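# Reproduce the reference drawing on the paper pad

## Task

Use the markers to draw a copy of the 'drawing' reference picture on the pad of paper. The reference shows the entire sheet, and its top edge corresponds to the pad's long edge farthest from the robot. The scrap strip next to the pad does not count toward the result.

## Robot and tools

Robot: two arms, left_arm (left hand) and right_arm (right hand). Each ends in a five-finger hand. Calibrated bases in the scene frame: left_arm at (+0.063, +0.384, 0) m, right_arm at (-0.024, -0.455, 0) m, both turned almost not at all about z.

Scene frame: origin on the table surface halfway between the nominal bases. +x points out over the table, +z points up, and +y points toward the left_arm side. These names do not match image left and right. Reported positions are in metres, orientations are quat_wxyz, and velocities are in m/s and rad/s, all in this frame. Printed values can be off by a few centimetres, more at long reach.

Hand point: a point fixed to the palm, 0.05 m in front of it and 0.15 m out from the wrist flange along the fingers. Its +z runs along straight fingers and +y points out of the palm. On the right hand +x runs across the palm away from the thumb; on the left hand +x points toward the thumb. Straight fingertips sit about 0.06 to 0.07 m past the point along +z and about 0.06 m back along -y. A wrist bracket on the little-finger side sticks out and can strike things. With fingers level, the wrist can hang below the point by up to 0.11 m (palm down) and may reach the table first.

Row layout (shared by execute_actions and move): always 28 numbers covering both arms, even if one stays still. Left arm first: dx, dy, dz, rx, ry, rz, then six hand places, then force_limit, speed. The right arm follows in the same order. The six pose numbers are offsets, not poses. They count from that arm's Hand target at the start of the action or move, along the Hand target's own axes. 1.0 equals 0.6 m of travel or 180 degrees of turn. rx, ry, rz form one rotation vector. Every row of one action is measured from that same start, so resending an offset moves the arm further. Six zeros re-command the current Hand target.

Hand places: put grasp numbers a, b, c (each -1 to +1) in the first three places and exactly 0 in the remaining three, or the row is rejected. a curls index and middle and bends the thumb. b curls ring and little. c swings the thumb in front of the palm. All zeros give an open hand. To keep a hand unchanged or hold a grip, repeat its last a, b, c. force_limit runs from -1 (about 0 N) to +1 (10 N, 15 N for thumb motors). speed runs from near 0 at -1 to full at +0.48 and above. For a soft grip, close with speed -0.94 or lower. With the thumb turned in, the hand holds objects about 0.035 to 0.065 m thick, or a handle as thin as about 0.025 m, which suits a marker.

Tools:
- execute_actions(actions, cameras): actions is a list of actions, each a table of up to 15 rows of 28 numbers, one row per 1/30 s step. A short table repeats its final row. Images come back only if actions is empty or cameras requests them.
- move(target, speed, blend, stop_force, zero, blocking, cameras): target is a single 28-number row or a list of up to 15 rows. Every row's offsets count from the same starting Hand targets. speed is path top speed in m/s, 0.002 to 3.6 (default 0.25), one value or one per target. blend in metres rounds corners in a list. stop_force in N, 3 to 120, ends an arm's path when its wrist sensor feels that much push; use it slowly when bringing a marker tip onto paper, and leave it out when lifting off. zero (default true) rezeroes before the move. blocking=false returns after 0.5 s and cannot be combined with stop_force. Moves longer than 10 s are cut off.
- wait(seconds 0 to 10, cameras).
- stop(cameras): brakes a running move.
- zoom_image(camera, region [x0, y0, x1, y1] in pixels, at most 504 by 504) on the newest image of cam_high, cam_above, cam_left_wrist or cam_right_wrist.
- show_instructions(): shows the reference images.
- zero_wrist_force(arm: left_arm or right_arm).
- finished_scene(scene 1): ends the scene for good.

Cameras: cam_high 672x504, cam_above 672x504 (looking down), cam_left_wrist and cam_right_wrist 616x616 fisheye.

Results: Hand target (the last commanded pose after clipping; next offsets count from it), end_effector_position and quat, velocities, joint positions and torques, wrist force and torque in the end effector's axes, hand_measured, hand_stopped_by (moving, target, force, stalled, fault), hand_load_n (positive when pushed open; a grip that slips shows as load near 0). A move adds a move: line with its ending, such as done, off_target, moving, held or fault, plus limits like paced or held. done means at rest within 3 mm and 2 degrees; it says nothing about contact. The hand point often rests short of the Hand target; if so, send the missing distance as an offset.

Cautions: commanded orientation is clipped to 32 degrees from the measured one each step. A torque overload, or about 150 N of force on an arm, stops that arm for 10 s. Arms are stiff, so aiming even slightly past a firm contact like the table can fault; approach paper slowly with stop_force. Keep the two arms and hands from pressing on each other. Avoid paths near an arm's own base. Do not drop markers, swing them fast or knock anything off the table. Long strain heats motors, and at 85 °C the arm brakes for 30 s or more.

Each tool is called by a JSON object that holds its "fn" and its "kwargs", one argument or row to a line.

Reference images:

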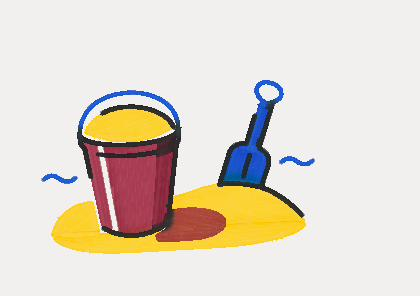

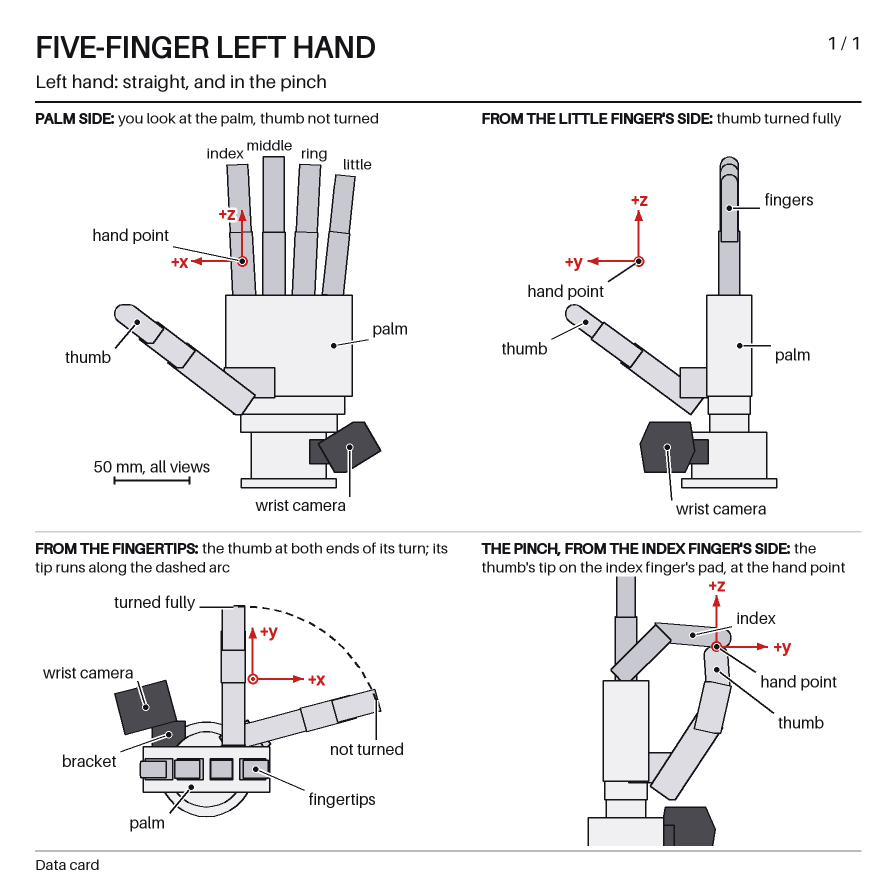

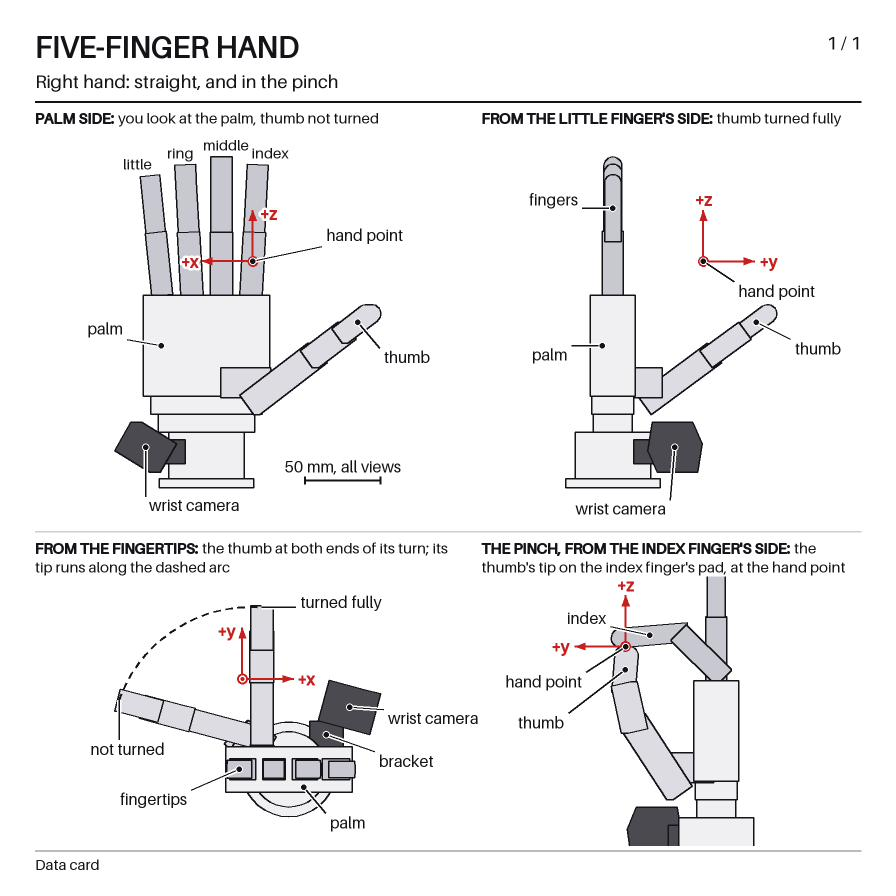

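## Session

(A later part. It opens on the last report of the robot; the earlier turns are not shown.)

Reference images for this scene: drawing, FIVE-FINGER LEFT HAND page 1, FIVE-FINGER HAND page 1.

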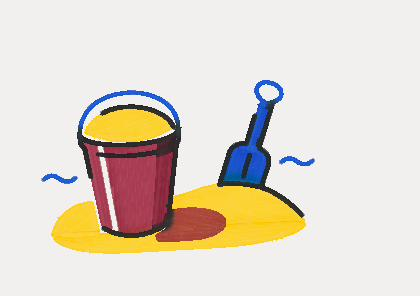

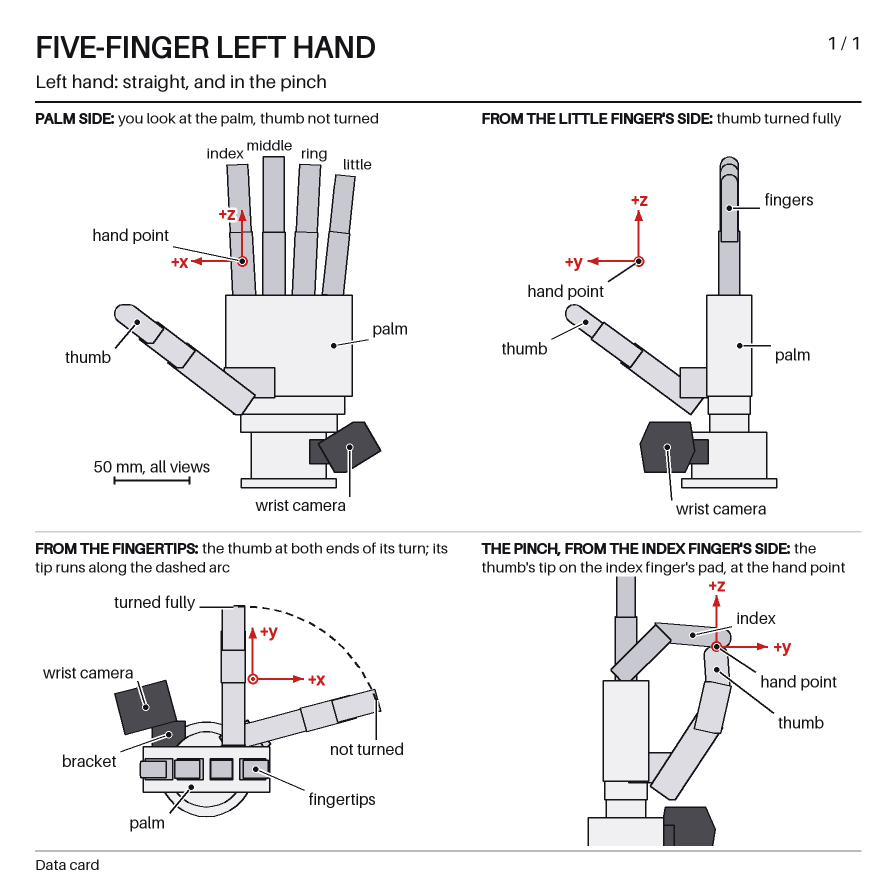

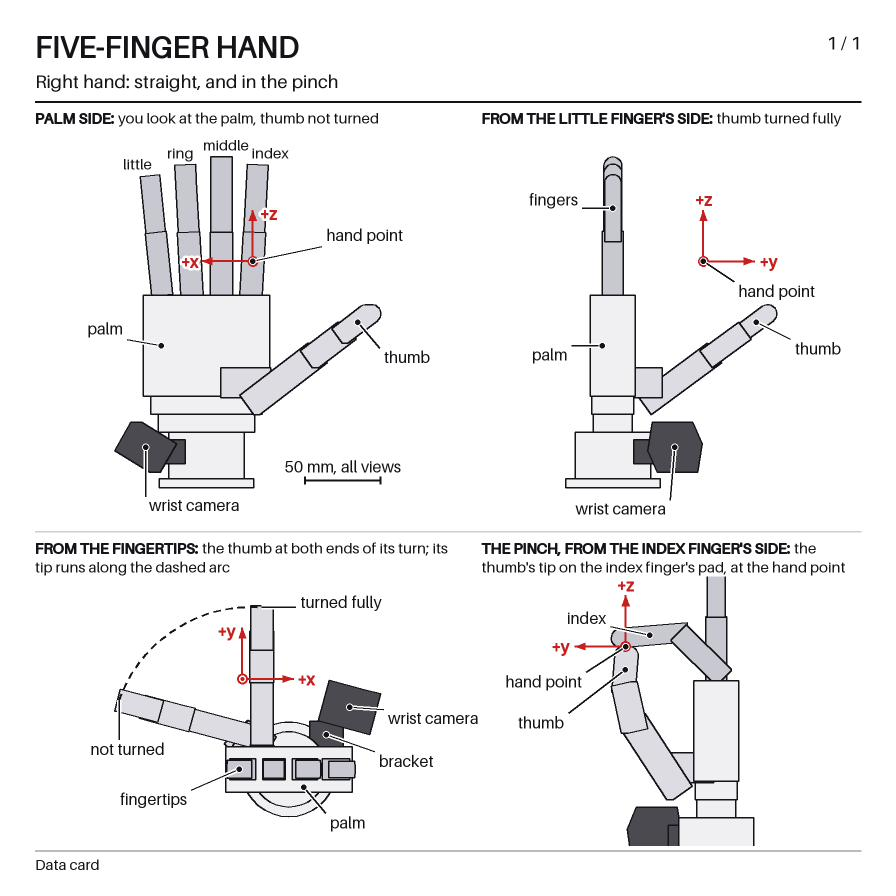

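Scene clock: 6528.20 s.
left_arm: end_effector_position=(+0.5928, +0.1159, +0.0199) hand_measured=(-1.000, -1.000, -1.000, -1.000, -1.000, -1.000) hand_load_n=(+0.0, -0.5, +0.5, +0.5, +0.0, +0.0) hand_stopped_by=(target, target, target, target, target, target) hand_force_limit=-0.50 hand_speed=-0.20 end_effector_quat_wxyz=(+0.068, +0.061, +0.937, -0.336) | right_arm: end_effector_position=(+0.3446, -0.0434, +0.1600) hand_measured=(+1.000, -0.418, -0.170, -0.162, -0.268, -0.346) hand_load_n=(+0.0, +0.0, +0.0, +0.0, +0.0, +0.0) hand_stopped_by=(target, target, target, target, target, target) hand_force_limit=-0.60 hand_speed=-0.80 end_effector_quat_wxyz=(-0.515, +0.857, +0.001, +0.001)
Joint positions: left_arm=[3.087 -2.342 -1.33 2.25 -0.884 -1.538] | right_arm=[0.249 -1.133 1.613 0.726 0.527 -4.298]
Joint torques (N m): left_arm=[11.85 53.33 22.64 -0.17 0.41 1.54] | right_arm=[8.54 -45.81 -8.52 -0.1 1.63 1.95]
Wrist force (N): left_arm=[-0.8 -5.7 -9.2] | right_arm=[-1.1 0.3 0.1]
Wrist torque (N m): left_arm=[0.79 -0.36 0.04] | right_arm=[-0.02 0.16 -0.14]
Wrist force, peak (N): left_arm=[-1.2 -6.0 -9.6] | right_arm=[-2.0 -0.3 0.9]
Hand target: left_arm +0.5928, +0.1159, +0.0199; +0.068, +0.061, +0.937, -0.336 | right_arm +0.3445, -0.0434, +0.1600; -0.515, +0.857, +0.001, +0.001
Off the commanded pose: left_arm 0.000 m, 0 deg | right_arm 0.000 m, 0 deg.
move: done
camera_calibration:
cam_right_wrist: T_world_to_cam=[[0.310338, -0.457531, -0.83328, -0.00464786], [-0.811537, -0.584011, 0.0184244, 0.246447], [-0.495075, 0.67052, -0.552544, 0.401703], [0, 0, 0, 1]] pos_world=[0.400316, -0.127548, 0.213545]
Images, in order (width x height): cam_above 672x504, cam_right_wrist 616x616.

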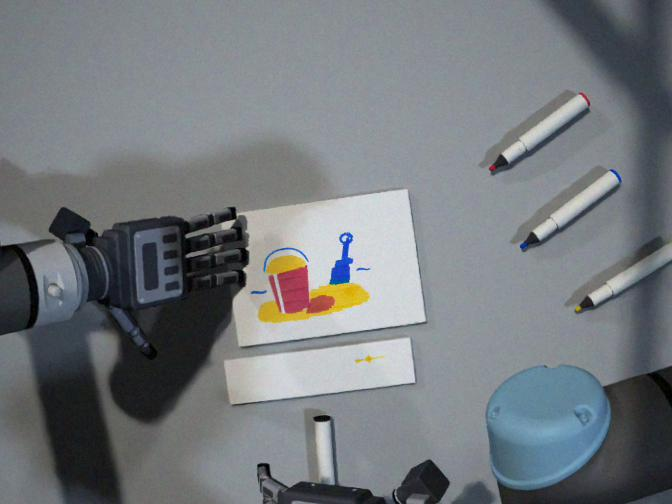

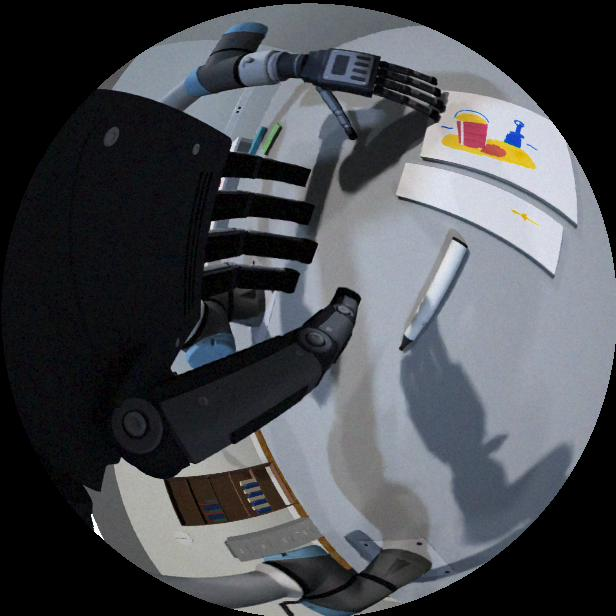

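{"fn": "move", "kwargs": {
  "target": [
    [0,0,0,0,0,0,0,0,0,0,0,0,-0.5,-0.2,0.01583,0.17079,0.08704,0,0,0,0.45,0.35,1,0,0,0,-0.6,-0.8]
  ],
  "speed": 0.12,
  "cameras": ["cam_right_wrist"]
}}

{"fn": "zoom_image", "kwargs": {
  "camera": "cam_right_wrist",
  "region": [300, 200, 500, 400]
}}

Scene clock: 6613.67 s.
left_arm: end_effector_position=(+0.5928, +0.1159, +0.0199) hand_measured=(-1.000, -1.000, -1.000, -1.000, -1.000, -1.000) hand_load_n=(+0.0, +0.0, +0.5, +0.5, +0.0, +0.0) hand_stopped_by=(target, target, target, target, target, target) hand_force_limit=-0.50 hand_speed=-0.20 end_effector_quat_wxyz=(+0.068, +0.061, +0.937, -0.336) | right_arm: end_effector_position=(+0.3542, -0.0454, +0.0451) hand_measured=(+1.000, -0.418, -0.170, -0.162, -0.268, -0.346) hand_load_n=(+0.0, +0.0, +0.0, +0.0, +0.0, +0.0) hand_stopped_by=(target, target, target, target, target, target) hand_force_limit=-0.60 hand_speed=-0.80 end_effector_quat_wxyz=(-0.515, +0.857, +0.001, +0.001)
Joint positions: left_arm=[3.087 -2.342 -1.33 2.25 -0.884 -1.538] | right_arm=[0.24 -0.961 1.688 0.493 0.523 -4.315]
Joint torques (N m): left_arm=[11.33 53.37 22.22 -0.1 0.37 1.38] | right_arm=[8.02 -40.66 -24.92 3.59 -3.19 3.07]
Wrist force (N): left_arm=[-1.1 -5.9 -9.2] | right_arm=[-0.7 0.3 0.2]
Wrist torque (N m): left_arm=[0.76 -0.31 0.04] | right_arm=[-0.04 0.12 0.04]
Wrist force, peak (N): left_arm=[-1.1 -6.1 -9.6] | right_arm=[-0.8 1.6 0.6]
Hand target: left_arm +0.5928, +0.1159, +0.0199; +0.068, +0.061, +0.937, -0.336 | right_arm +0.3542, -0.0454, +0.0450; -0.515, +0.857, +0.001, +0.001
Off the commanded pose: left_arm 0.000 m, 0 deg | right_arm 0.000 m, 0 deg.
move: done
camera_calibration:
cam_right_wrist: T_world_to_cam=[[0.310448, -0.457552, -0.833227, -0.10434], [-0.811444, -0.584139, 0.0184369, 0.255132], [-0.495156, 0.670394, -0.552623, 0.344335], [0, 0, 0, 1]] pos_world=[0.409917, -0.129549, 0.098645]
Images, in order (width x height): cam_right_wrist 616x616.

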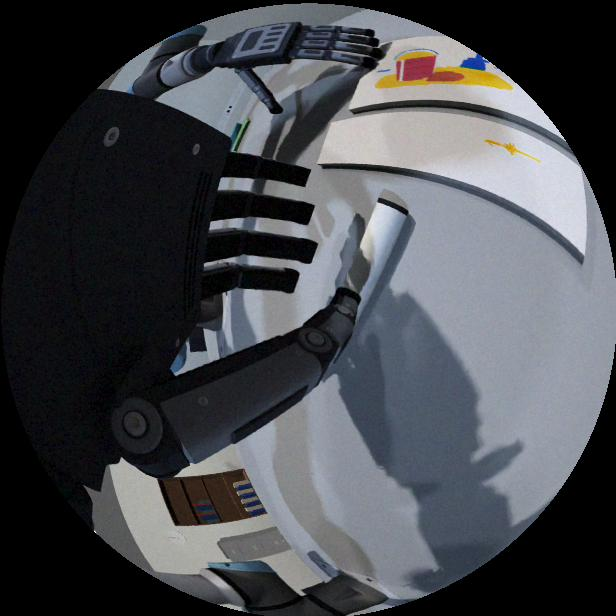

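Scaled by 2.520 from the camera's 616x616 image, which has a finer 880x880 frame.

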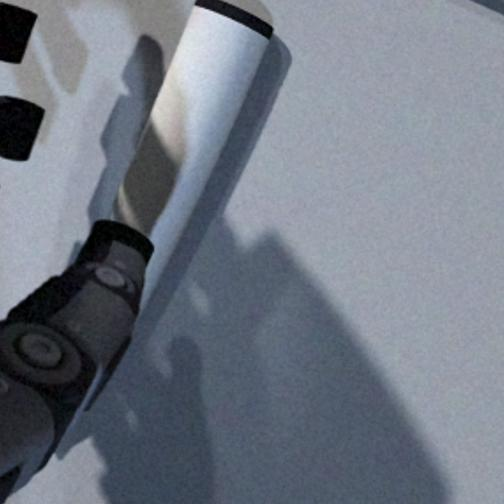

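{"fn": "move", "kwargs": {
  "target": [
    [0,0,0,0,0,0,0,0,0,0,0,0,-0.5,-0.2,0,0.04415,0.02348,0,0,0,0.45,0.35,1,0,0,0,-0.6,-0.8]
  ],
  "speed": 0.008,
  "stop_force": 3,
  "cameras": ["cam_right_wrist"]
}}

Scene clock: 6665.00 s.
left_arm: end_effector_position=(+0.5928, +0.1159, +0.0199) hand_measured=(-1.000, -1.000, -1.000, -1.000, -1.000, -1.000) hand_load_n=(+0.0, +0.0, +0.5, +0.5, -0.5, +0.0) hand_stopped_by=(target, target, target, target, target, target) hand_force_limit=-0.50 hand_speed=-0.20 end_effector_quat_wxyz=(+0.068, +0.061, +0.937, -0.336) | right_arm: end_effector_position=(+0.3542, -0.0454, +0.0204) hand_measured=(+1.000, -0.418, -0.170, -0.162, -0.268, -0.346) hand_load_n=(+0.0, +0.0, +0.0, +0.0, +0.0, +0.0) hand_stopped_by=(target, target, target, target, target, target) hand_force_limit=-0.60 hand_speed=-0.80 end_effector_quat_wxyz=(-0.515, +0.857, +0.001, +0.001)
Joint positions: left_arm=[3.087 -2.342 -1.33 2.25 -0.884 -1.538] | right_arm=[0.24 -0.921 1.699 0.442 0.523 -4.315]
Joint torques (N m): left_arm=[11.8 53.1 22.58 -0.23 0.38 1.51] | right_arm=[0.2 -48.11 -16.72 4.29 0.46 -1.93]
Wrist force (N): left_arm=[-1.2 -5.8 -9.3] | right_arm=[-0.9 -3.1 -2.3]
Wrist torque (N m): left_arm=[0.78 -0.31 0.02] | right_arm=[0.12 0.23 -0.08]
Wrist force, peak (N): left_arm=[-1.0 -5.8 -9.8] | right_arm=[-0.6 -8.8 -6.0]
Hand target: left_arm +0.5928, +0.1159, +0.0199; +0.068, +0.061, +0.937, -0.336 | right_arm +0.3543, -0.0454, +0.0204; -0.515, +0.857, +0.001, +0.001 (not the last commanded pose)
Off the commanded pose: left_arm 0.000 m, 0 deg | right_arm 0.005 m, 0 deg.
move: contact (right_arm)
camera_calibration:
cam_right_wrist: T_world_to_cam=[[0.310508, -0.457556, -0.833203, -0.124933], [-0.811401, -0.584199, 0.018431, 0.255702], [-0.495189, 0.670339, -0.55266, 0.330677], [0, 0, 0, 1]] pos_world=[0.410017, -0.129449, 0.0739451]
Images, in order (width x height): cam_right_wrist 616x616.

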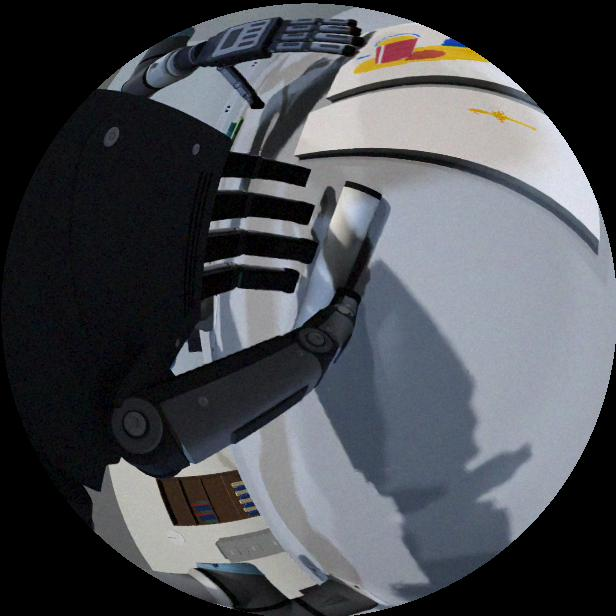

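{"fn": "move", "kwargs": {
  "target": [
    [0,0,0,0,0,0,0,0,0,0,0,0,-0.5,-0.2,0,-0.0044,-0.0023,0,0,0,0.45,0.35,1,0,0,0,-0.6,-0.8],
    [0,0,0,0,0,0,0,0,0,0,0,0,-0.5,-0.2,0,-0.0044,-0.0023,0,0,0,0.56,0.35,1,0,0,0,-0.6,-0.9],
    [0,0,0,0,0,0,0,0,0,0,0,0,-0.5,-0.2,0,0,0,0,0,0,0.66,0.35,1,0,0,0,-0.2,-0.94]
  ],
  "speed": 0.01,
  "cameras": ["cam_right_wrist"]
}}

Scene clock: 6678.17 s.
left_arm: end_effector_position=(+0.5928, +0.1159, +0.0199) hand_measured=(-1.000, -1.000, -1.000, -1.000, -1.000, -1.000) hand_load_n=(+0.0, +0.0, +0.5, +0.5, +0.0, +0.0) hand_stopped_by=(target, target, target, target, target, target) hand_force_limit=-0.50 hand_speed=-0.20 end_effector_quat_wxyz=(+0.068, +0.061, +0.937, -0.336) | right_arm: end_effector_position=(+0.3542, -0.0453, +0.0204) hand_measured=(+1.000, -0.318, +0.094, +0.072, -0.236, -0.366) hand_load_n=(-0.5, +6.0, +3.5, +5.5, +0.5, +0.0) hand_stopped_by=(target, force, force, force, target, target) hand_force_limit=-0.20 hand_speed=-0.94 end_effector_quat_wxyz=(-0.515, +0.857, +0.001, +0.001)
Joint positions: left_arm=[3.087 -2.342 -1.33 2.25 -0.884 -1.538] | right_arm=[0.24 -0.92 1.699 0.441 0.523 -4.315]
Joint torques (N m): left_arm=[10.81 52.58 21.46 -0.06 0.28 1.32] | right_arm=[-6.72 -48.74 -9.21 3.61 0.13 -2.35]
Wrist force (N): left_arm=[-1.2 -5.8 -9.3] | right_arm=[-1.2 0.8 -0.1]
Wrist torque (N m): left_arm=[0.76 -0.30 0.02] | right_arm=[0.04 0.20 -0.01]
Wrist force, peak (N): left_arm=[-1.0 -6.2 -9.5] | right_arm=[-1.1 -3.5 -2.6]
Hand target: left_arm +0.5928, +0.1159, +0.0199; +0.068, +0.061, +0.937, -0.336 | right_arm +0.3543, -0.0454, +0.0204; -0.515, +0.857, +0.001, +0.001
Off the commanded pose: left_arm 0.000 m, 0 deg | right_arm 0.000 m, 0 deg.
move: done
camera_calibration:
cam_right_wrist: T_world_to_cam=[[0.31045, -0.457566, -0.833219, -0.124878], [-0.811377, -0.584229, 0.0185194, 0.2556], [-0.495265, 0.670306, -0.552633, 0.330652], [0, 0, 0, 1]] pos_world=[0.409917, -0.129449, 0.0739452]
Images, in order (width x height): cam_right_wrist 616x616.

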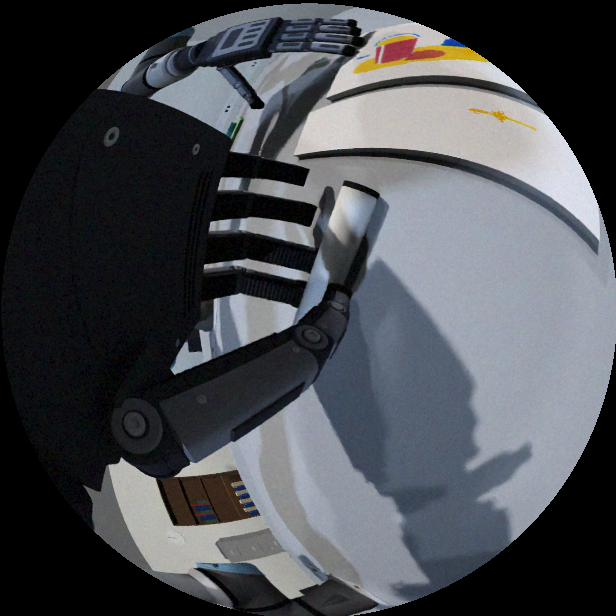

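Grip is good. Tighten and close ring/little, then lift.

{"fn": "move", "kwargs": {
  "target": [
    [0,0,0,0,0,0,0,0,0,0,0,0,-0.5,-0.2,0,0,0,0,0,0,0.72,0.35,1,0,0,0,0.4,-0.94],
    [0,0,0,0,0,0,0,0,0,0,0,0,-0.5,-0.2,0,0,0,0,0,0,0.8,0.7,1,0,0,0,-0.85,-0.94]
  ],
  "speed": 0.01,
  "cameras": []
}}

{"fn": "move", "kwargs": {
  "target": [
    [0,0,0,0,0,0,0,0,0,0,0,0,-0.5,-0.2,0,-0.0728,-0.0762,0,0,0,0.8,0.7,1,0,0,0,-0.85,-0.94]
  ],
  "speed": 0.06,
  "cameras": ["cam_right_wrist"]
}}

Scene clock: 6702.83 s.
left_arm: end_effector_position=(+0.5928, +0.1159, +0.0199) hand_measured=(-1.000, -1.000, -1.000, -1.000, -1.000, -1.000) hand_load_n=(+0.0, +0.5, +0.5, +0.5, +0.0, +0.0) hand_stopped_by=(target, target, target, target, target, target) hand_force_limit=-0.50 hand_speed=-0.20 end_effector_quat_wxyz=(+0.068, +0.061, +0.937, -0.336) | right_arm: end_effector_position=(+0.3543, -0.0454, +0.0204) hand_measured=(+1.000, -0.316, +0.108, +0.082, +0.094, +0.208) hand_load_n=(+0.0, +10.5, +7.5, +6.5, +0.0, +1.0) hand_stopped_by=(target, force, force, force, force, force) hand_force_limit=-0.85 hand_speed=-0.94 end_effector_quat_wxyz=(-0.515, +0.857, +0.001, +0.001)
Joint positions: left_arm=[3.087 -2.342 -1.33 2.25 -0.884 -1.538] | right_arm=[0.24 -0.921 1.699 0.442 0.523 -4.315]
Joint torques (N m): left_arm=[11.24 53.07 22.16 -0.12 0.29 1.42] | right_arm=[-5.87 -47.27 -15.94 3.81 -3.45 -2.36]
Wrist force (N): left_arm=[-1.0 -5.8 -9.1] | right_arm=[-1.2 0.2 -0.1]
Wrist torque (N m): left_arm=[0.76 -0.33 0.03] | right_arm=[0.04 0.20 -0.05]
Wrist force, peak (N): left_arm=[-1.2 -6.2 -9.7] | right_arm=[-1.2 1.0 0.2]
Hand target: left_arm +0.5928, +0.1159, +0.0199; +0.068, +0.061, +0.937, -0.336 | right_arm +0.3543, -0.0454, +0.0204; -0.515, +0.857, +0.001, +0.001
Off the commanded pose: left_arm 0.000 m, 0 deg | right_arm 0.000 m, 0 deg.
move: done
No camera images: "cameras" was empty.

Scene clock: 6704.23 s.
left_arm: end_effector_position=(+0.5928, +0.1159, +0.0199) hand_measured=(-1.000, -1.000, -1.000, -1.000, -1.000, -1.000) hand_load_n=(+0.0, +0.0, +0.5, +0.5, -0.5, -0.5) hand_stopped_by=(target, target, target, target, target, target) hand_force_limit=-0.50 hand_speed=-0.20 end_effector_quat_wxyz=(+0.068, +0.061, +0.937, -0.336) | right_arm: end_effector_position=(+0.3543, -0.0653, +0.0805) hand_measured=(+1.000, -0.316, +0.108, +0.082, +0.094, +0.208) hand_load_n=(-0.5, +10.5, +7.0, +7.0, +0.5, +0.0) hand_stopped_by=(target, force, force, force, force, force) hand_force_limit=-0.85 hand_speed=-0.94 end_effector_quat_wxyz=(-0.515, +0.857, +0.001, +0.001)
Joint positions: left_arm=[3.087 -2.342 -1.33 2.25 -0.884 -1.538] | right_arm=[0.195 -1.017 1.694 0.618 0.51 -4.401]
Joint torques (N m): left_arm=[11.98 52.52 20.95 -0.21 0.46 1.47] | right_arm=[8.79 -29.6 -16.94 -0.66 -2.45 2.93]
Wrist force (N): left_arm=[-1.0 -6.0 -9.2] | right_arm=[-0.9 0.3 0.0]
Wrist torque (N m): left_arm=[0.74 -0.33 0.04] | right_arm=[-0.05 0.16 0.00]
Wrist force, peak (N): left_arm=[-1.3 -6.0 -9.5] | right_arm=[-0.8 1.2 0.7]
Hand target: left_arm +0.5928, +0.1159, +0.0199; +0.068, +0.061, +0.937, -0.336 | right_arm +0.3542, -0.0652, +0.0804; -0.515, +0.857, +0.001, +0.001
Off the commanded pose: left_arm 0.000 m, 0 deg | right_arm 0.000 m, 0 deg.
move: done
camera_calibration:
cam_right_wrist: T_world_to_cam=[[0.310761, -0.457477, -0.833152, -0.0840302], [-0.811433, -0.584165, 0.0181002, 0.242951], [-0.494979, 0.670423, -0.552747, 0.377121], [0, 0, 0, 1]] pos_world=[0.409919, -0.149348, 0.134045]
Images, in order (width x height): cam_right_wrist 616x616.

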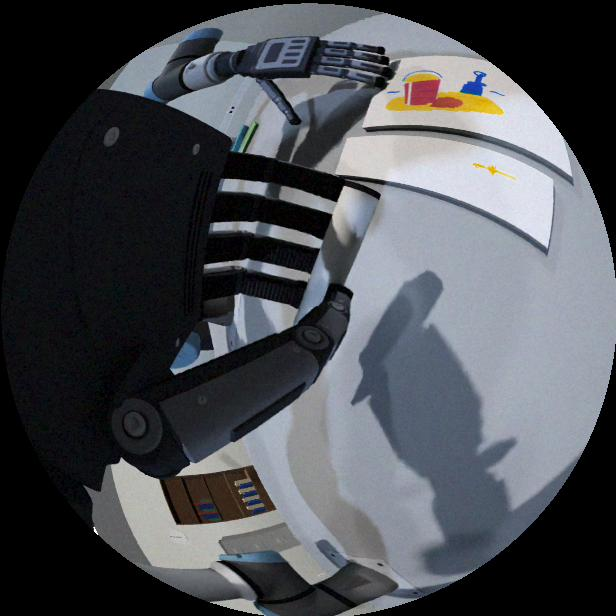

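{"fn": "move", "kwargs": {
  "target": [
    [0,0,0,0,0,0,0,0,0,0,0,0,-0.5,-0.2,0.05,-0.1,-0.06,0,0,0,0.8,0.7,1,0,0,0,-0.85,-0.94],
    [0,0,0,0,0,0,0,0,0,0,0,0,-0.5,-0.2,0.2433,-0.0359,-0.17954,-0.0987,0.2038,-0.4019,0.8,0.7,1,0,0,0,-0.85,-0.94]
  ],
  "speed": 0.15,
  "blend": [0.02,0],
  "cameras": ["cam_above","cam_high"]
}}

{"fn": "zoom_image", "kwargs": {
  "camera": "cam_above",
  "region": [210, 165, 440, 355]
}}

Scene clock: 6733.47 s.
left_arm: end_effector_position=(+0.5928, +0.1159, +0.0199) hand_measured=(-1.000, -1.000, -1.000, -1.000, -1.000, -1.000) hand_load_n=(+0.0, +0.0, +0.5, +0.5, +0.0, +0.0) hand_stopped_by=(target, target, target, target, target, target) hand_force_limit=-0.50 hand_speed=-0.20 end_effector_quat_wxyz=(+0.068, +0.061, +0.937, -0.336) | right_arm: end_effector_position=(+0.5001, -0.1501, +0.1503) hand_measured=(+1.000, -0.316, +0.108, +0.082, +0.094, +0.208) hand_load_n=(+0.0, +10.5, +7.0, +7.0, +0.5, +0.5) hand_stopped_by=(target, force, force, force, force, force) hand_force_limit=-0.85 hand_speed=-0.94 end_effector_quat_wxyz=(-0.264, +0.714, +0.345, +0.549)
Joint positions: left_arm=[3.087 -2.342 -1.33 2.25 -0.884 -1.538] | right_arm=[0.122 -1.402 2.074 -0.299 0.786 -4.984]
Joint torques (N m): left_arm=[12.26 52.3 20.44 -0.06 0.14 1.36] | right_arm=[8.24 -16.25 -28.23 -0.04 -3.24 2.44]
Wrist force (N): left_arm=[-1.4 -6.0 -9.3] | right_arm=[0.5 0.6 0.9]
Wrist torque (N m): left_arm=[0.75 -0.28 0.02] | right_arm=[0.03 -0.11 0.11]
Wrist force, peak (N): left_arm=[-1.2 -5.9 -9.7] | right_arm=[-1.7 1.4 0.6]
Hand target: left_arm +0.5928, +0.1159, +0.0199; +0.068, +0.061, +0.937, -0.336 | right_arm +0.5001, -0.1501, +0.1503; -0.264, +0.714, +0.345, +0.549
Off the commanded pose: left_arm 0.000 m, 0 deg | right_arm 0.000 m, 0 deg.
move: done
Images, in order (width x height): cam_high 672x504, cam_above 672x504.

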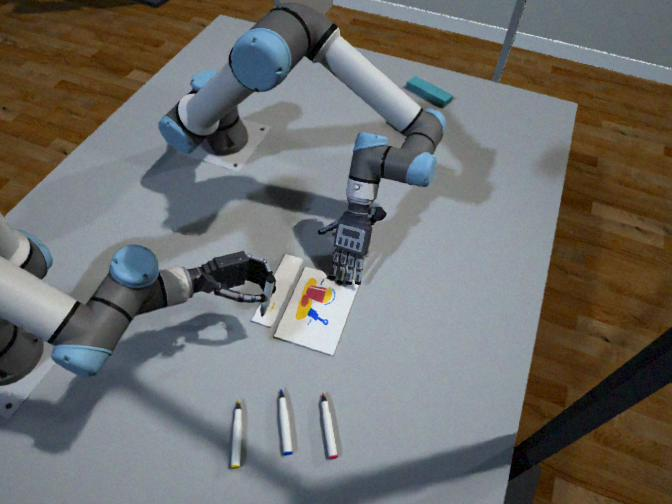

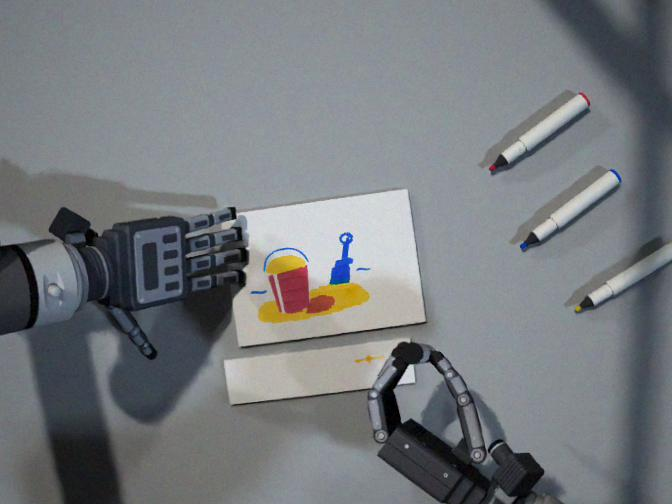

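Scaled by 2.191.

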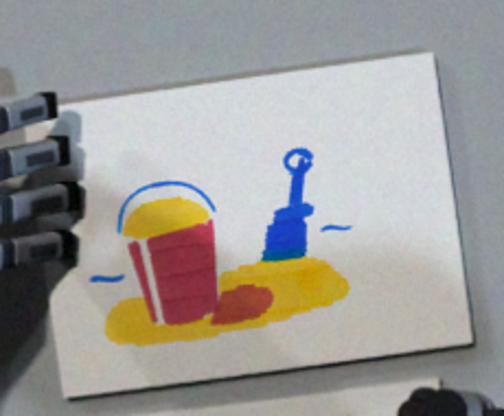

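{"fn": "move", "kwargs": {
  "target": [
    [0,0,0,0,0,0,0,0,0,0,0,0,-0.5,-0.2,-0.04058,0.01828,0.17247,0,0,0,0.8,0.7,1,0,0,0,-0.85,-0.94]
  ],
  "speed": 0.15,
  "cameras": []
}}

{"fn": "move", "kwargs": {
  "target": [
    [0,0,0,0,0,0,0,0,0,0,0,0,-0.5,-0.2,-0.03542,0,0.00949,0,0,0,0.8,0.7,1,0,0,0,-0.85,-0.94],
    [0,0,0,0,0,0,0,0,0,0,0,0,-0.5,-0.2,-0.06439,0,0.01725,0,0,0,0.8,0.7,1,0,0,0,-0.85,-0.94]
  ],
  "speed": [0.02,0.003],
  "stop_force": 3,
  "cameras": []
}}

{"fn": "move", "kwargs": {
  "target": [
    [0,0,0,0,0,0,0,0,0,0,0,0,-0.5,-0.2,0.03,0,-0.008,0,0,0,0.8,0.7,1,0,0,0,-0.85,-0.94],
    [0,0,0,0,0,0,0,0,0,0,0,0,-0.5,-0.2,-0.00828,-0.01828,-0.1798,0,0,0,0.8,0.7,1,0,0,0,-0.85,-0.94]
  ],
  "speed": [0.05,0.2],
  "blend": [0.003,0],
  "cameras": ["cam_above"]
}}

{"fn": "zoom_image", "kwargs": {
  "camera": "cam_above",
  "region": [210, 165, 440, 355]
}}

{"fn": "zoom_image", "kwargs": {
  "camera": "cam_above",
  "region": [310, 250, 410, 330]
}}

Scene clock: 6772.07 s.
left_arm: end_effector_position=(+0.5928, +0.1159, +0.0199) hand_measured=(-1.000, -1.000, -1.000, -1.000, -1.000, -1.000) hand_load_n=(+0.0, +0.0, +0.5, +0.5, +0.0, +0.0) hand_stopped_by=(target, target, target, target, target, target) hand_force_limit=-0.50 hand_speed=-0.20 end_effector_quat_wxyz=(+0.068, +0.061, +0.937, -0.336) | right_arm: end_effector_position=(+0.5670, -0.0836, +0.1002) hand_measured=(+1.000, -0.316, +0.108, +0.082, +0.094, +0.208) hand_load_n=(+0.0, +10.5, +7.5, +7.0, +0.0, +0.0) hand_stopped_by=(target, force, force, force, force, force) hand_force_limit=-0.85 hand_speed=-0.94 end_effector_quat_wxyz=(-0.264, +0.714, +0.345, +0.549)
Joint positions: left_arm=[3.087 -2.342 -1.33 2.25 -0.884 -1.538] | right_arm=[0.265 -1.142 1.868 -0.396 0.92 -4.918]
Joint torques (N m): left_arm=[11.55 51.83 20.97 -0.34 0.2 1.39] | right_arm=[-2.47 -29.92 -17.38 2.06 -2.87 -2.97]
Wrist force (N): left_arm=[-1.2 -5.7 -9.3] | right_arm=[0.4 0.4 0.6]
Wrist torque (N m): left_arm=[0.80 -0.30 0.02] | right_arm=[0.00 -0.09 0.18]
Wrist force, peak (N): left_arm=[-0.7 -5.8 -9.7] | right_arm=[-0.1 0.6 1.9]
Hand target: left_arm +0.5928, +0.1159, +0.0199; +0.068, +0.061, +0.937, -0.336 | right_arm +0.5671, -0.0836, +0.1002; -0.264, +0.714, +0.345, +0.549
Off the commanded pose: left_arm 0.000 m, 0 deg | right_arm 0.000 m, 0 deg.
move: done
No camera images: "cameras" was empty.

Scene clock: 6775.77 s.
left_arm: end_effector_position=(+0.5928, +0.1159, +0.0199) hand_measured=(-1.000, -1.000, -1.000, -1.000, -1.000, -1.000) hand_load_n=(+0.0, +0.0, +0.5, +0.5, +0.0, +0.0) hand_stopped_by=(target, target, target, target, target, target) hand_force_limit=-0.50 hand_speed=-0.20 end_effector_quat_wxyz=(+0.068, +0.061, +0.937, -0.336) | right_arm: end_effector_position=(+0.5671, -0.0836, +0.0737) hand_measured=(+1.000, -0.316, +0.108, +0.082, +0.094, +0.208) hand_load_n=(-1.0, +10.0, +7.0, +7.5, +0.5, +0.5) hand_stopped_by=(target, force, force, force, force, force) hand_force_limit=-0.85 hand_speed=-0.94 end_effector_quat_wxyz=(-0.264, +0.714, +0.345, +0.549)
Joint positions: left_arm=[3.087 -2.342 -1.33 2.25 -0.884 -1.538] | right_arm=[0.265 -1.097 1.887 -0.46 0.92 -4.918]
Joint torques (N m): left_arm=[11.84 52.68 20.14 -0.12 0.09 1.19] | right_arm=[-8.06 -43.3 -17.28 2.75 -2.44 -1.3]
Wrist force (N): left_arm=[-1.2 -6.0 -9.4] | right_arm=[3.9 0.0 0.6]
Wrist torque (N m): left_arm=[0.75 -0.32 0.03] | right_arm=[-0.02 -0.11 0.18]
Wrist force, peak (N): left_arm=[-0.8 -6.0 -9.7] | right_arm=[4.6 0.1 0.6]
Hand target: left_arm +0.5928, +0.1159, +0.0199; +0.068, +0.061, +0.937, -0.336 | right_arm +0.5672, -0.0836, +0.0737; -0.264, +0.714, +0.345, +0.549 (not the last commanded pose)
Off the commanded pose: left_arm 0.000 m, 0 deg | right_arm 0.014 m, 0 deg.
move: contact (right_arm); path passed 1 of 2 targets
No camera images: "cameras" was empty.

Scene clock: 6777.17 s.
left_arm: end_effector_position=(+0.5928, +0.1159, +0.0199) hand_measured=(-1.000, -1.000, -1.000, -1.000, -1.000, -1.000) hand_load_n=(+0.0, +0.0, +0.5, +0.5, +0.0, -0.5) hand_stopped_by=(target, target, target, target, target, target) hand_force_limit=-0.50 hand_speed=-0.20 end_effector_quat_wxyz=(+0.068, +0.061, +0.937, -0.336) | right_arm: end_effector_position=(+0.4929, -0.1593, +0.0967) hand_measured=(+1.000, -0.316, +0.108, +0.082, +0.094, +0.208) hand_load_n=(-0.5, +10.5, +7.5, +7.0, +0.5, +0.5) hand_stopped_by=(target, force, force, force, force, force) hand_force_limit=-0.85 hand_speed=-0.94 end_effector_quat_wxyz=(-0.264, +0.714, +0.345, +0.549)
Joint positions: left_arm=[3.087 -2.342 -1.33 2.25 -0.884 -1.538] | right_arm=[0.096 -1.321 2.157 -0.453 0.762 -4.997]
Joint torques (N m): left_arm=[11.55 52.71 21.29 -0.32 0.09 1.28] | right_arm=[-5.35 -32.02 -9.42 0.27 0.84 2.51]
Wrist force (N): left_arm=[-1.0 -5.8 -9.3] | right_arm=[0.4 0.2 0.9]
Wrist torque (N m): left_arm=[0.78 -0.34 0.03] | right_arm=[-0.06 -0.08 0.09]
Wrist force, peak (N): left_arm=[-0.9 -6.2 -9.5] | right_arm=[3.5 0.2 1.0]
Hand target: left_arm +0.5928, +0.1159, +0.0199; +0.068, +0.061, +0.937, -0.336 | right_arm +0.4928, -0.1593, +0.0967; -0.264, +0.714, +0.345, +0.549
Off the commanded pose: left_arm 0.000 m, 0 deg | right_arm 0.000 m, 0 deg.
move: done
Images, in order (width x height): cam_above 672x504.

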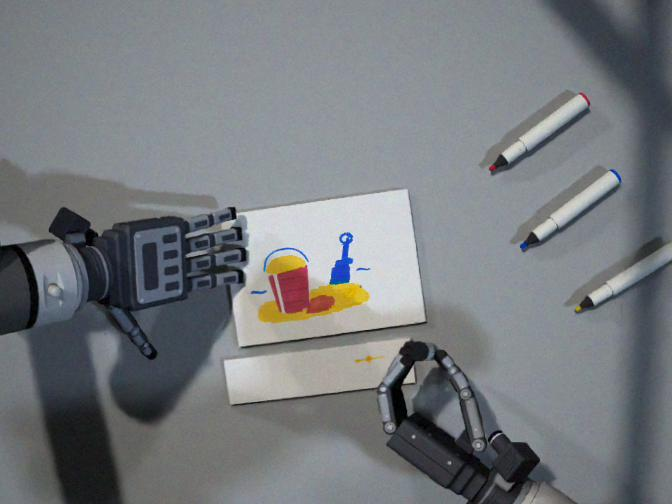

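Scaled by 2.191.

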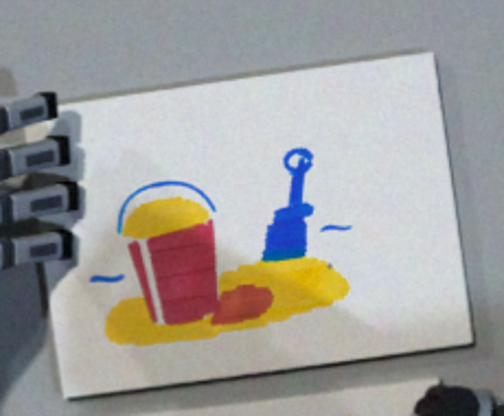

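Scaled by 5.040.

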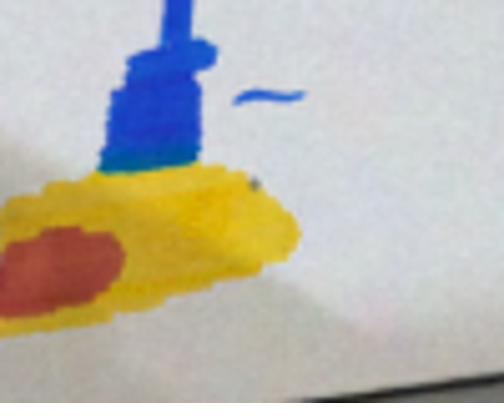

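{"fn": "move", "kwargs": {
  "target": [
    [0,0,0,0,0,0,0,0,0,0,0,0,-0.5,-0.2,0.02669,-0.01043,0.22581,0,0,0,0.8,0.7,1,0,0,0,-0.85,-0.94]
  ],
  "speed": 0.2,
  "cameras": ["cam_above"]
}}

Scene clock: 6854.33 s.
left_arm: end_effector_position=(+0.5928, +0.1159, +0.0199) hand_measured=(-1.000, -1.000, -1.000, -1.000, -1.000, -1.000) hand_load_n=(+0.0, +0.0, +0.0, +0.5, -0.5, +0.0) hand_stopped_by=(target, target, target, target, target, target) hand_force_limit=-0.50 hand_speed=-0.20 end_effector_quat_wxyz=(+0.068, +0.061, +0.937, -0.336) | right_arm: end_effector_position=(+0.5720, -0.0498, +0.0773) hand_measured=(+1.000, -0.316, +0.108, +0.082, +0.094, +0.208) hand_load_n=(+0.0, +10.5, +7.0, +7.0, +0.5, +0.5) hand_stopped_by=(target, force, force, force, force, force) hand_force_limit=-0.85 hand_speed=-0.94 end_effector_quat_wxyz=(-0.264, +0.714, +0.345, +0.549)
Joint positions: left_arm=[3.087 -2.342 -1.33 2.25 -0.884 -1.538] | right_arm=[0.335 -1.067 1.821 -0.44 0.987 -4.891]
Joint torques (N m): left_arm=[11.62 51.38 20.38 -0.1 0.12 1.28] | right_arm=[4.49 -32.51 -23.42 -3.02 -1.74 -2.95]
Wrist force (N): left_arm=[-1.0 -5.7 -9.3] | right_arm=[0.5 0.5 1.2]
Wrist torque (N m): left_arm=[0.79 -0.33 0.03] | right_arm=[-0.02 -0.14 0.23]
Wrist force, peak (N): left_arm=[-0.8 -6.0 -9.5] | right_arm=[0.8 0.3 2.7]
Hand target: left_arm +0.5928, +0.1159, +0.0199; +0.068, +0.061, +0.937, -0.336 | right_arm +0.5721, -0.0498, +0.0773; -0.264, +0.714, +0.345, +0.549
Off the commanded pose: left_arm 0.000 m, 0 deg | right_arm 0.000 m, 0 deg.
move: done
Images, in order (width x height): cam_above 672x504.

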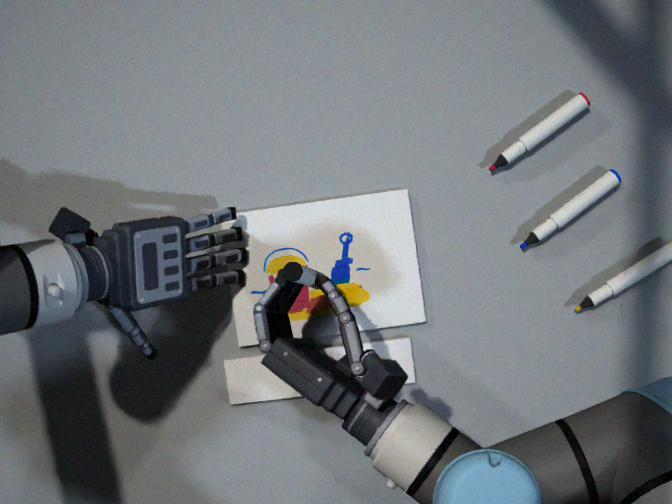

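{"fn": "move", "kwargs": {
  "target": [
    [0,0,0,0,0,0,0,0,0,0,0,0,-0.5,-0.2,-0.00547,0,0.001468,0,0,0,0.8,0.7,1,0,0,0,-0.85,-0.94],
    [0,0,0,0,0,0,0,0,0,0,0,0,-0.5,-0.2,-0.012392,0.022581,-0.024368,0,0,0,0.8,0.7,1,0,0,0,-0.85,-0.94],
    [0,0,0,0,0,0,0,0,0,0,0,0,-0.5,-0.2,-0.014424,0.026328,-0.03195,0,0,0,0.8,0.7,1,0,0,0,-0.85,-0.94],
    [0,0,0,0,0,0,0,0,0,0,0,0,-0.5,-0.2,-0.016441,0.028898,-0.039477,0,0,0,0.8,0.7,1,0,0,0,-0.85,-0.94],
    [0,0,0,0,0,0,0,0,0,0,0,0,-0.5,-0.2,-0.018747,0.030235,-0.048086,0,0,0,0.8,0.7,1,0,0,0,-0.85,-0.94],
    [0,0,0,0,0,0,0,0,0,0,0,0,-0.5,-0.2,-0.021024,0.02922,-0.056585,0,0,0,0.8,0.7,1,0,0,0,-0.85,-0.94],
    [0,0,0,0,0,0,0,0,0,0,0,0,-0.5,-0.2,-0.023142,0.027644,-0.064488,0,0,0,0.8,0.7,1,0,0,0,-0.85,-0.94],
    [0,0,0,0,0,0,0,0,0,0,0,0,-0.5,-0.2,-0.017672,0.027644,-0.065956,0,0,0,0.8,0.7,1,0,0,0,-0.85,-0.94],
    [0,0,0,0,0,0,0,0,0,0,0,0,-0.5,-0.2,0.000227,0.036889,0.000847,0,0,0,0.8,0.7,1,0,0,0,-0.85,-0.94],
    [0,0,0,0,0,0,0,0,0,0,0,0,-0.5,-0.2,-0.005243,0.036889,0.002315,0,0,0,0.8,0.7,1,0,0,0,-0.85,-0.94],
    [0,0,0,0,0,0,0,0,0,0,0,0,-0.5,-0.2,-0.008055,0.017497,-0.008178,0,0,0,0.8,0.7,1,0,0,0,-0.85,-0.94],
    [0,0,0,0,0,0,0,0,0,0,0,0,-0.5,-0.2,-0.002585,0.017497,-0.009646,0,0,0,0.8,0.7,1,0,0,0,-0.85,-0.94]
  ],
  "speed": [0.03,0.08,0.08,0.08,0.08,0.08,0.08,0.05,0.1,0.03,0.08,0.05],
  "blend": [0.0005,0.0005,0.0005,0.0005,0.0005,0.0005,0.0005,0,0,0.0005,0.0005,0],
  "cameras": ["cam_above"]
}}

{"fn": "zoom_image", "kwargs": {
  "camera": "cam_above",
  "region": [310, 250, 410, 330]
}}

{"fn": "zoom_image", "kwargs": {
  "camera": "cam_above",
  "region": [370, 160, 430, 210]
}}

Scene clock: 6885.57 s.
left_arm: end_effector_position=(+0.5928, +0.1159, +0.0199) hand_measured=(-1.000, -1.000, -1.000, -1.000, -1.000, -1.000) hand_load_n=(+0.0, +0.0, +0.5, +0.5, +0.0, +0.0) hand_stopped_by=(target, target, target, target, target, target) hand_force_limit=-0.50 hand_speed=-0.20 end_effector_quat_wxyz=(+0.068, +0.061, +0.937, -0.336) | right_arm: end_effector_position=(+0.5765, -0.0610, +0.0773) hand_measured=(+1.000, -0.316, +0.108, +0.082, +0.094, +0.208) hand_load_n=(-0.5, +10.0, +7.0, +7.0, +0.5, +0.0) hand_stopped_by=(target, force, force, force, force, force) hand_force_limit=-0.85 hand_speed=-0.94 end_effector_quat_wxyz=(-0.264, +0.714, +0.345, +0.549)
Joint positions: left_arm=[3.087 -2.342 -1.33 2.25 -0.884 -1.538] | right_arm=[0.309 -1.07 1.826 -0.437 0.962 -4.901]
Joint torques (N m): left_arm=[11.39 52.95 20.93 -0.16 0.06 1.46] | right_arm=[-7.29 -29.03 -16.85 -3.11 -3.31 -2.34]
Wrist force (N): left_arm=[-1.1 -5.9 -9.2] | right_arm=[0.4 0.2 0.8]
Wrist torque (N m): left_arm=[0.75 -0.32 0.03] | right_arm=[-0.04 -0.10 0.11]
Wrist force, peak (N): left_arm=[-1.0 -6.2 -9.6] | right_arm=[6.2 -1.2 1.6]
Hand target: left_arm +0.5928, +0.1159, +0.0199; +0.068, +0.061, +0.937, -0.336 | right_arm +0.5765, -0.0610, +0.0773; -0.264, +0.714, +0.345, +0.549
Off the commanded pose: left_arm 0.000 m, 0 deg | right_arm 0.000 m, 0 deg.
move: done
Images, in order (width x height): cam_above 672x504.

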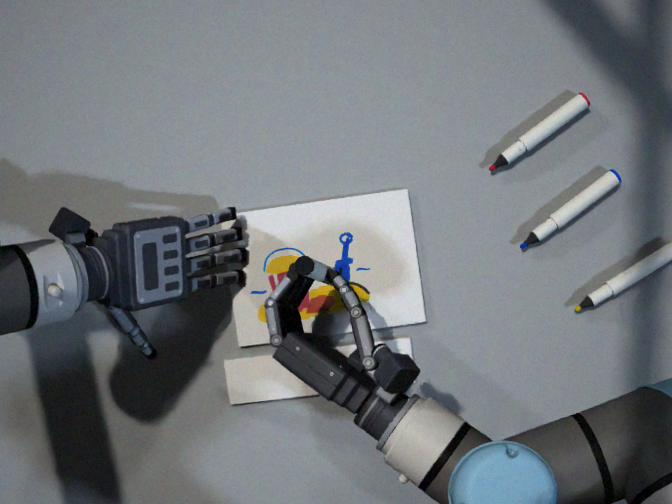

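Scaled by 5.040.

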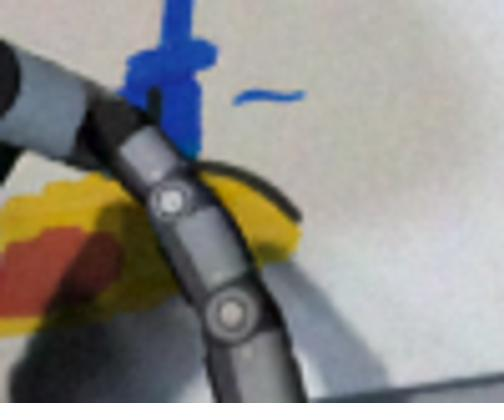

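Scaled by 8.400.

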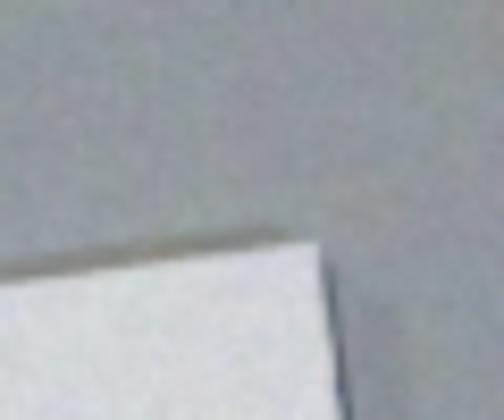

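{"fn": "move", "kwargs": {
  "target": [
    [0,0,0,0,0,0,0,0,0,0,0,0,-0.5,-0.2,0.002642,-0.016013,0.009862,0,0,0,0.8,0.7,1,0,0,0,-0.85,-0.94],
    [0,0,0,0,0,0,0,0,0,0,0,0,-0.5,-0.2,-0.002667,-0.016013,0.011287,0,0,0,0.8,0.7,1,0,0,0,-0.85,-0.94],
    [0,0,0,0,0,0,0,0,0,0,0,0,-0.5,-0.2,-0.00079,-0.001218,0.01829,0,0,0,0.8,0.7,1,0,0,0,-0.85,-0.94],
    [0,0,0,0,0,0,0,0,0,0,0,0,-0.5,-0.2,0.000666,0.010551,0.023725,0,0,0,0.8,0.7,1,0,0,0,-0.85,-0.94],
    [0,0,0,0,0,0,0,0,0,0,0,0,-0.5,-0.2,0.001275,0.016855,0.025997,0,0,0,0.8,0.7,1,0,0,0,-0.85,-0.94],
    [0,0,0,0,0,0,0,0,0,0,0,0,-0.5,-0.2,0.001049,0.022708,0.025154,0,0,0,0.8,0.7,1,0,0,0,-0.85,-0.94],
    [0,0,0,0,0,0,0,0,0,0,0,0,-0.5,-0.2,-0.000947,0.029704,0.017706,0,0,0,0.8,0.7,1,0,0,0,-0.85,-0.94],
    [0,0,0,0,0,0,0,0,0,0,0,0,-0.5,-0.2,0.002306,0.056548,0.029847,0,0,0,0.8,0.7,1,0,0,0,-0.85,-0.94],
    [0,0,0,0,0,0,0,0,0,0,0,0,-0.5,-0.2,0.007615,0.056548,0.028422,0,0,0,0.8,0.7,1,0,0,0,-0.85,-0.94],
    [0,0,0,0,0,0,0,0,0,0,0,0,-0.5,-0.2,0.005859,0.062704,0.021868,0,0,0,0.8,0.7,1,0,0,0,-0.85,-0.94]
  ],
  "speed": [0.1,0.03,0.08,0.08,0.08,0.08,0.08,0.08,0.05,0.1],
  "blend": [0,0.0005,0.0005,0.0005,0.0005,0.0005,0.0005,0.0005,0,0],
  "cameras": ["cam_above"]
}}

{"fn": "zoom_image", "kwargs": {
  "camera": "cam_above",
  "region": [310, 210, 410, 290]
}}

{"fn": "zoom_image", "kwargs": {
  "camera": "cam_above",
  "region": [370, 160, 430, 210]
}}

Scene clock: 6931.53 s.
left_arm: end_effector_position=(+0.5928, +0.1159, +0.0199) hand_measured=(-1.000, -1.000, -1.000, -1.000, -1.000, -1.000) hand_load_n=(+0.0, +0.0, +0.5, +0.5, +0.0, +0.0) hand_stopped_by=(target, target, target, target, target, target) hand_force_limit=-0.50 hand_speed=-0.20 end_effector_quat_wxyz=(+0.068, +0.061, +0.937, -0.336) | right_arm: end_effector_position=(+0.6143, -0.0738, +0.0774) hand_measured=(+1.000, -0.316, +0.108, +0.082, +0.094, +0.208) hand_load_n=(-1.0, +10.0, +7.0, +7.5, +0.5, +0.0) hand_stopped_by=(target, force, force, force, force, force) hand_force_limit=-0.85 hand_speed=-0.94 end_effector_quat_wxyz=(-0.264, +0.714, +0.345, +0.549) end_effector_velocity=(+0.001, +0.002, +0.000) end_effector_angular_velocity=(-0.001, -0.001, -0.003)
Joint positions: left_arm=[3.087 -2.342 -1.33 2.25 -0.884 -1.538] | right_arm=[0.263 -1.018 1.738 -0.389 0.918 -4.919]
Joint velocities: left_arm=[within noise] | right_arm=[0.005 0.001 -0.003 0 0.007 0.002]
Joint torques (N m): left_arm=[11.85 51.9 20.88 -0.22 0.02 1.48] | right_arm=[10.68 -31.62 -26.69 -2.76 3.12 1.93]
Wrist force (N): left_arm=[-1.0 -5.4 -9.8] | right_arm=[0.8 0.3 0.6]
Wrist torque (N m): left_arm=[0.87 -0.36 0.02] | right_arm=[-0.01 -0.17 0.29]
Wrist force, peak (N): left_arm=[-0.9 -6.2 -9.4] | right_arm=[2.8 -0.7 0.0]
Hand target: left_arm +0.5928, +0.1159, +0.0199; +0.068, +0.061, +0.937, -0.336 | right_arm +0.6144, -0.0738, +0.0773; -0.264, +0.714, +0.345, +0.549
Off the commanded pose: left_arm 0.000 m, 0 deg | right_arm 0.000 m, 0 deg.
move: done
Images, in order (width x height): cam_above 672x504.

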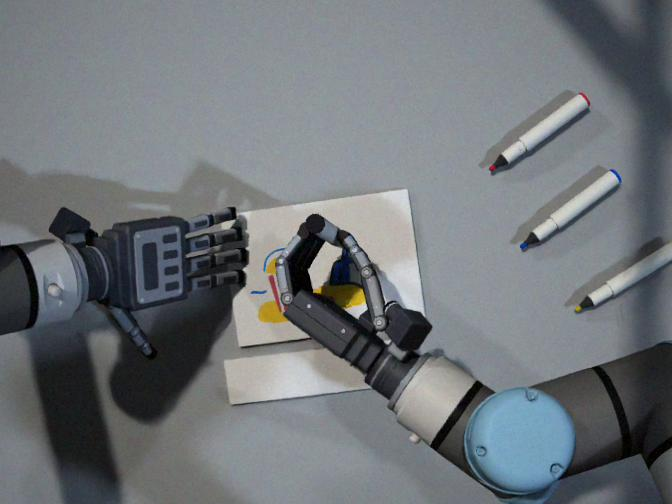

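Scaled by 5.040.

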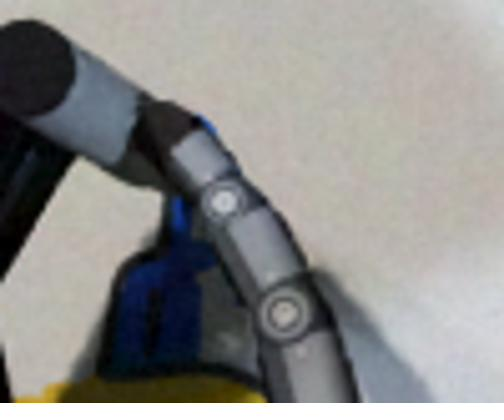

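Scaled by 8.400.

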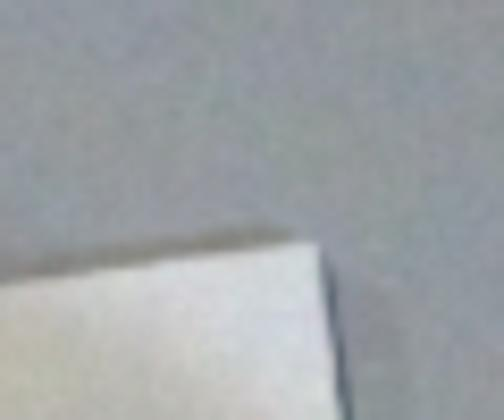

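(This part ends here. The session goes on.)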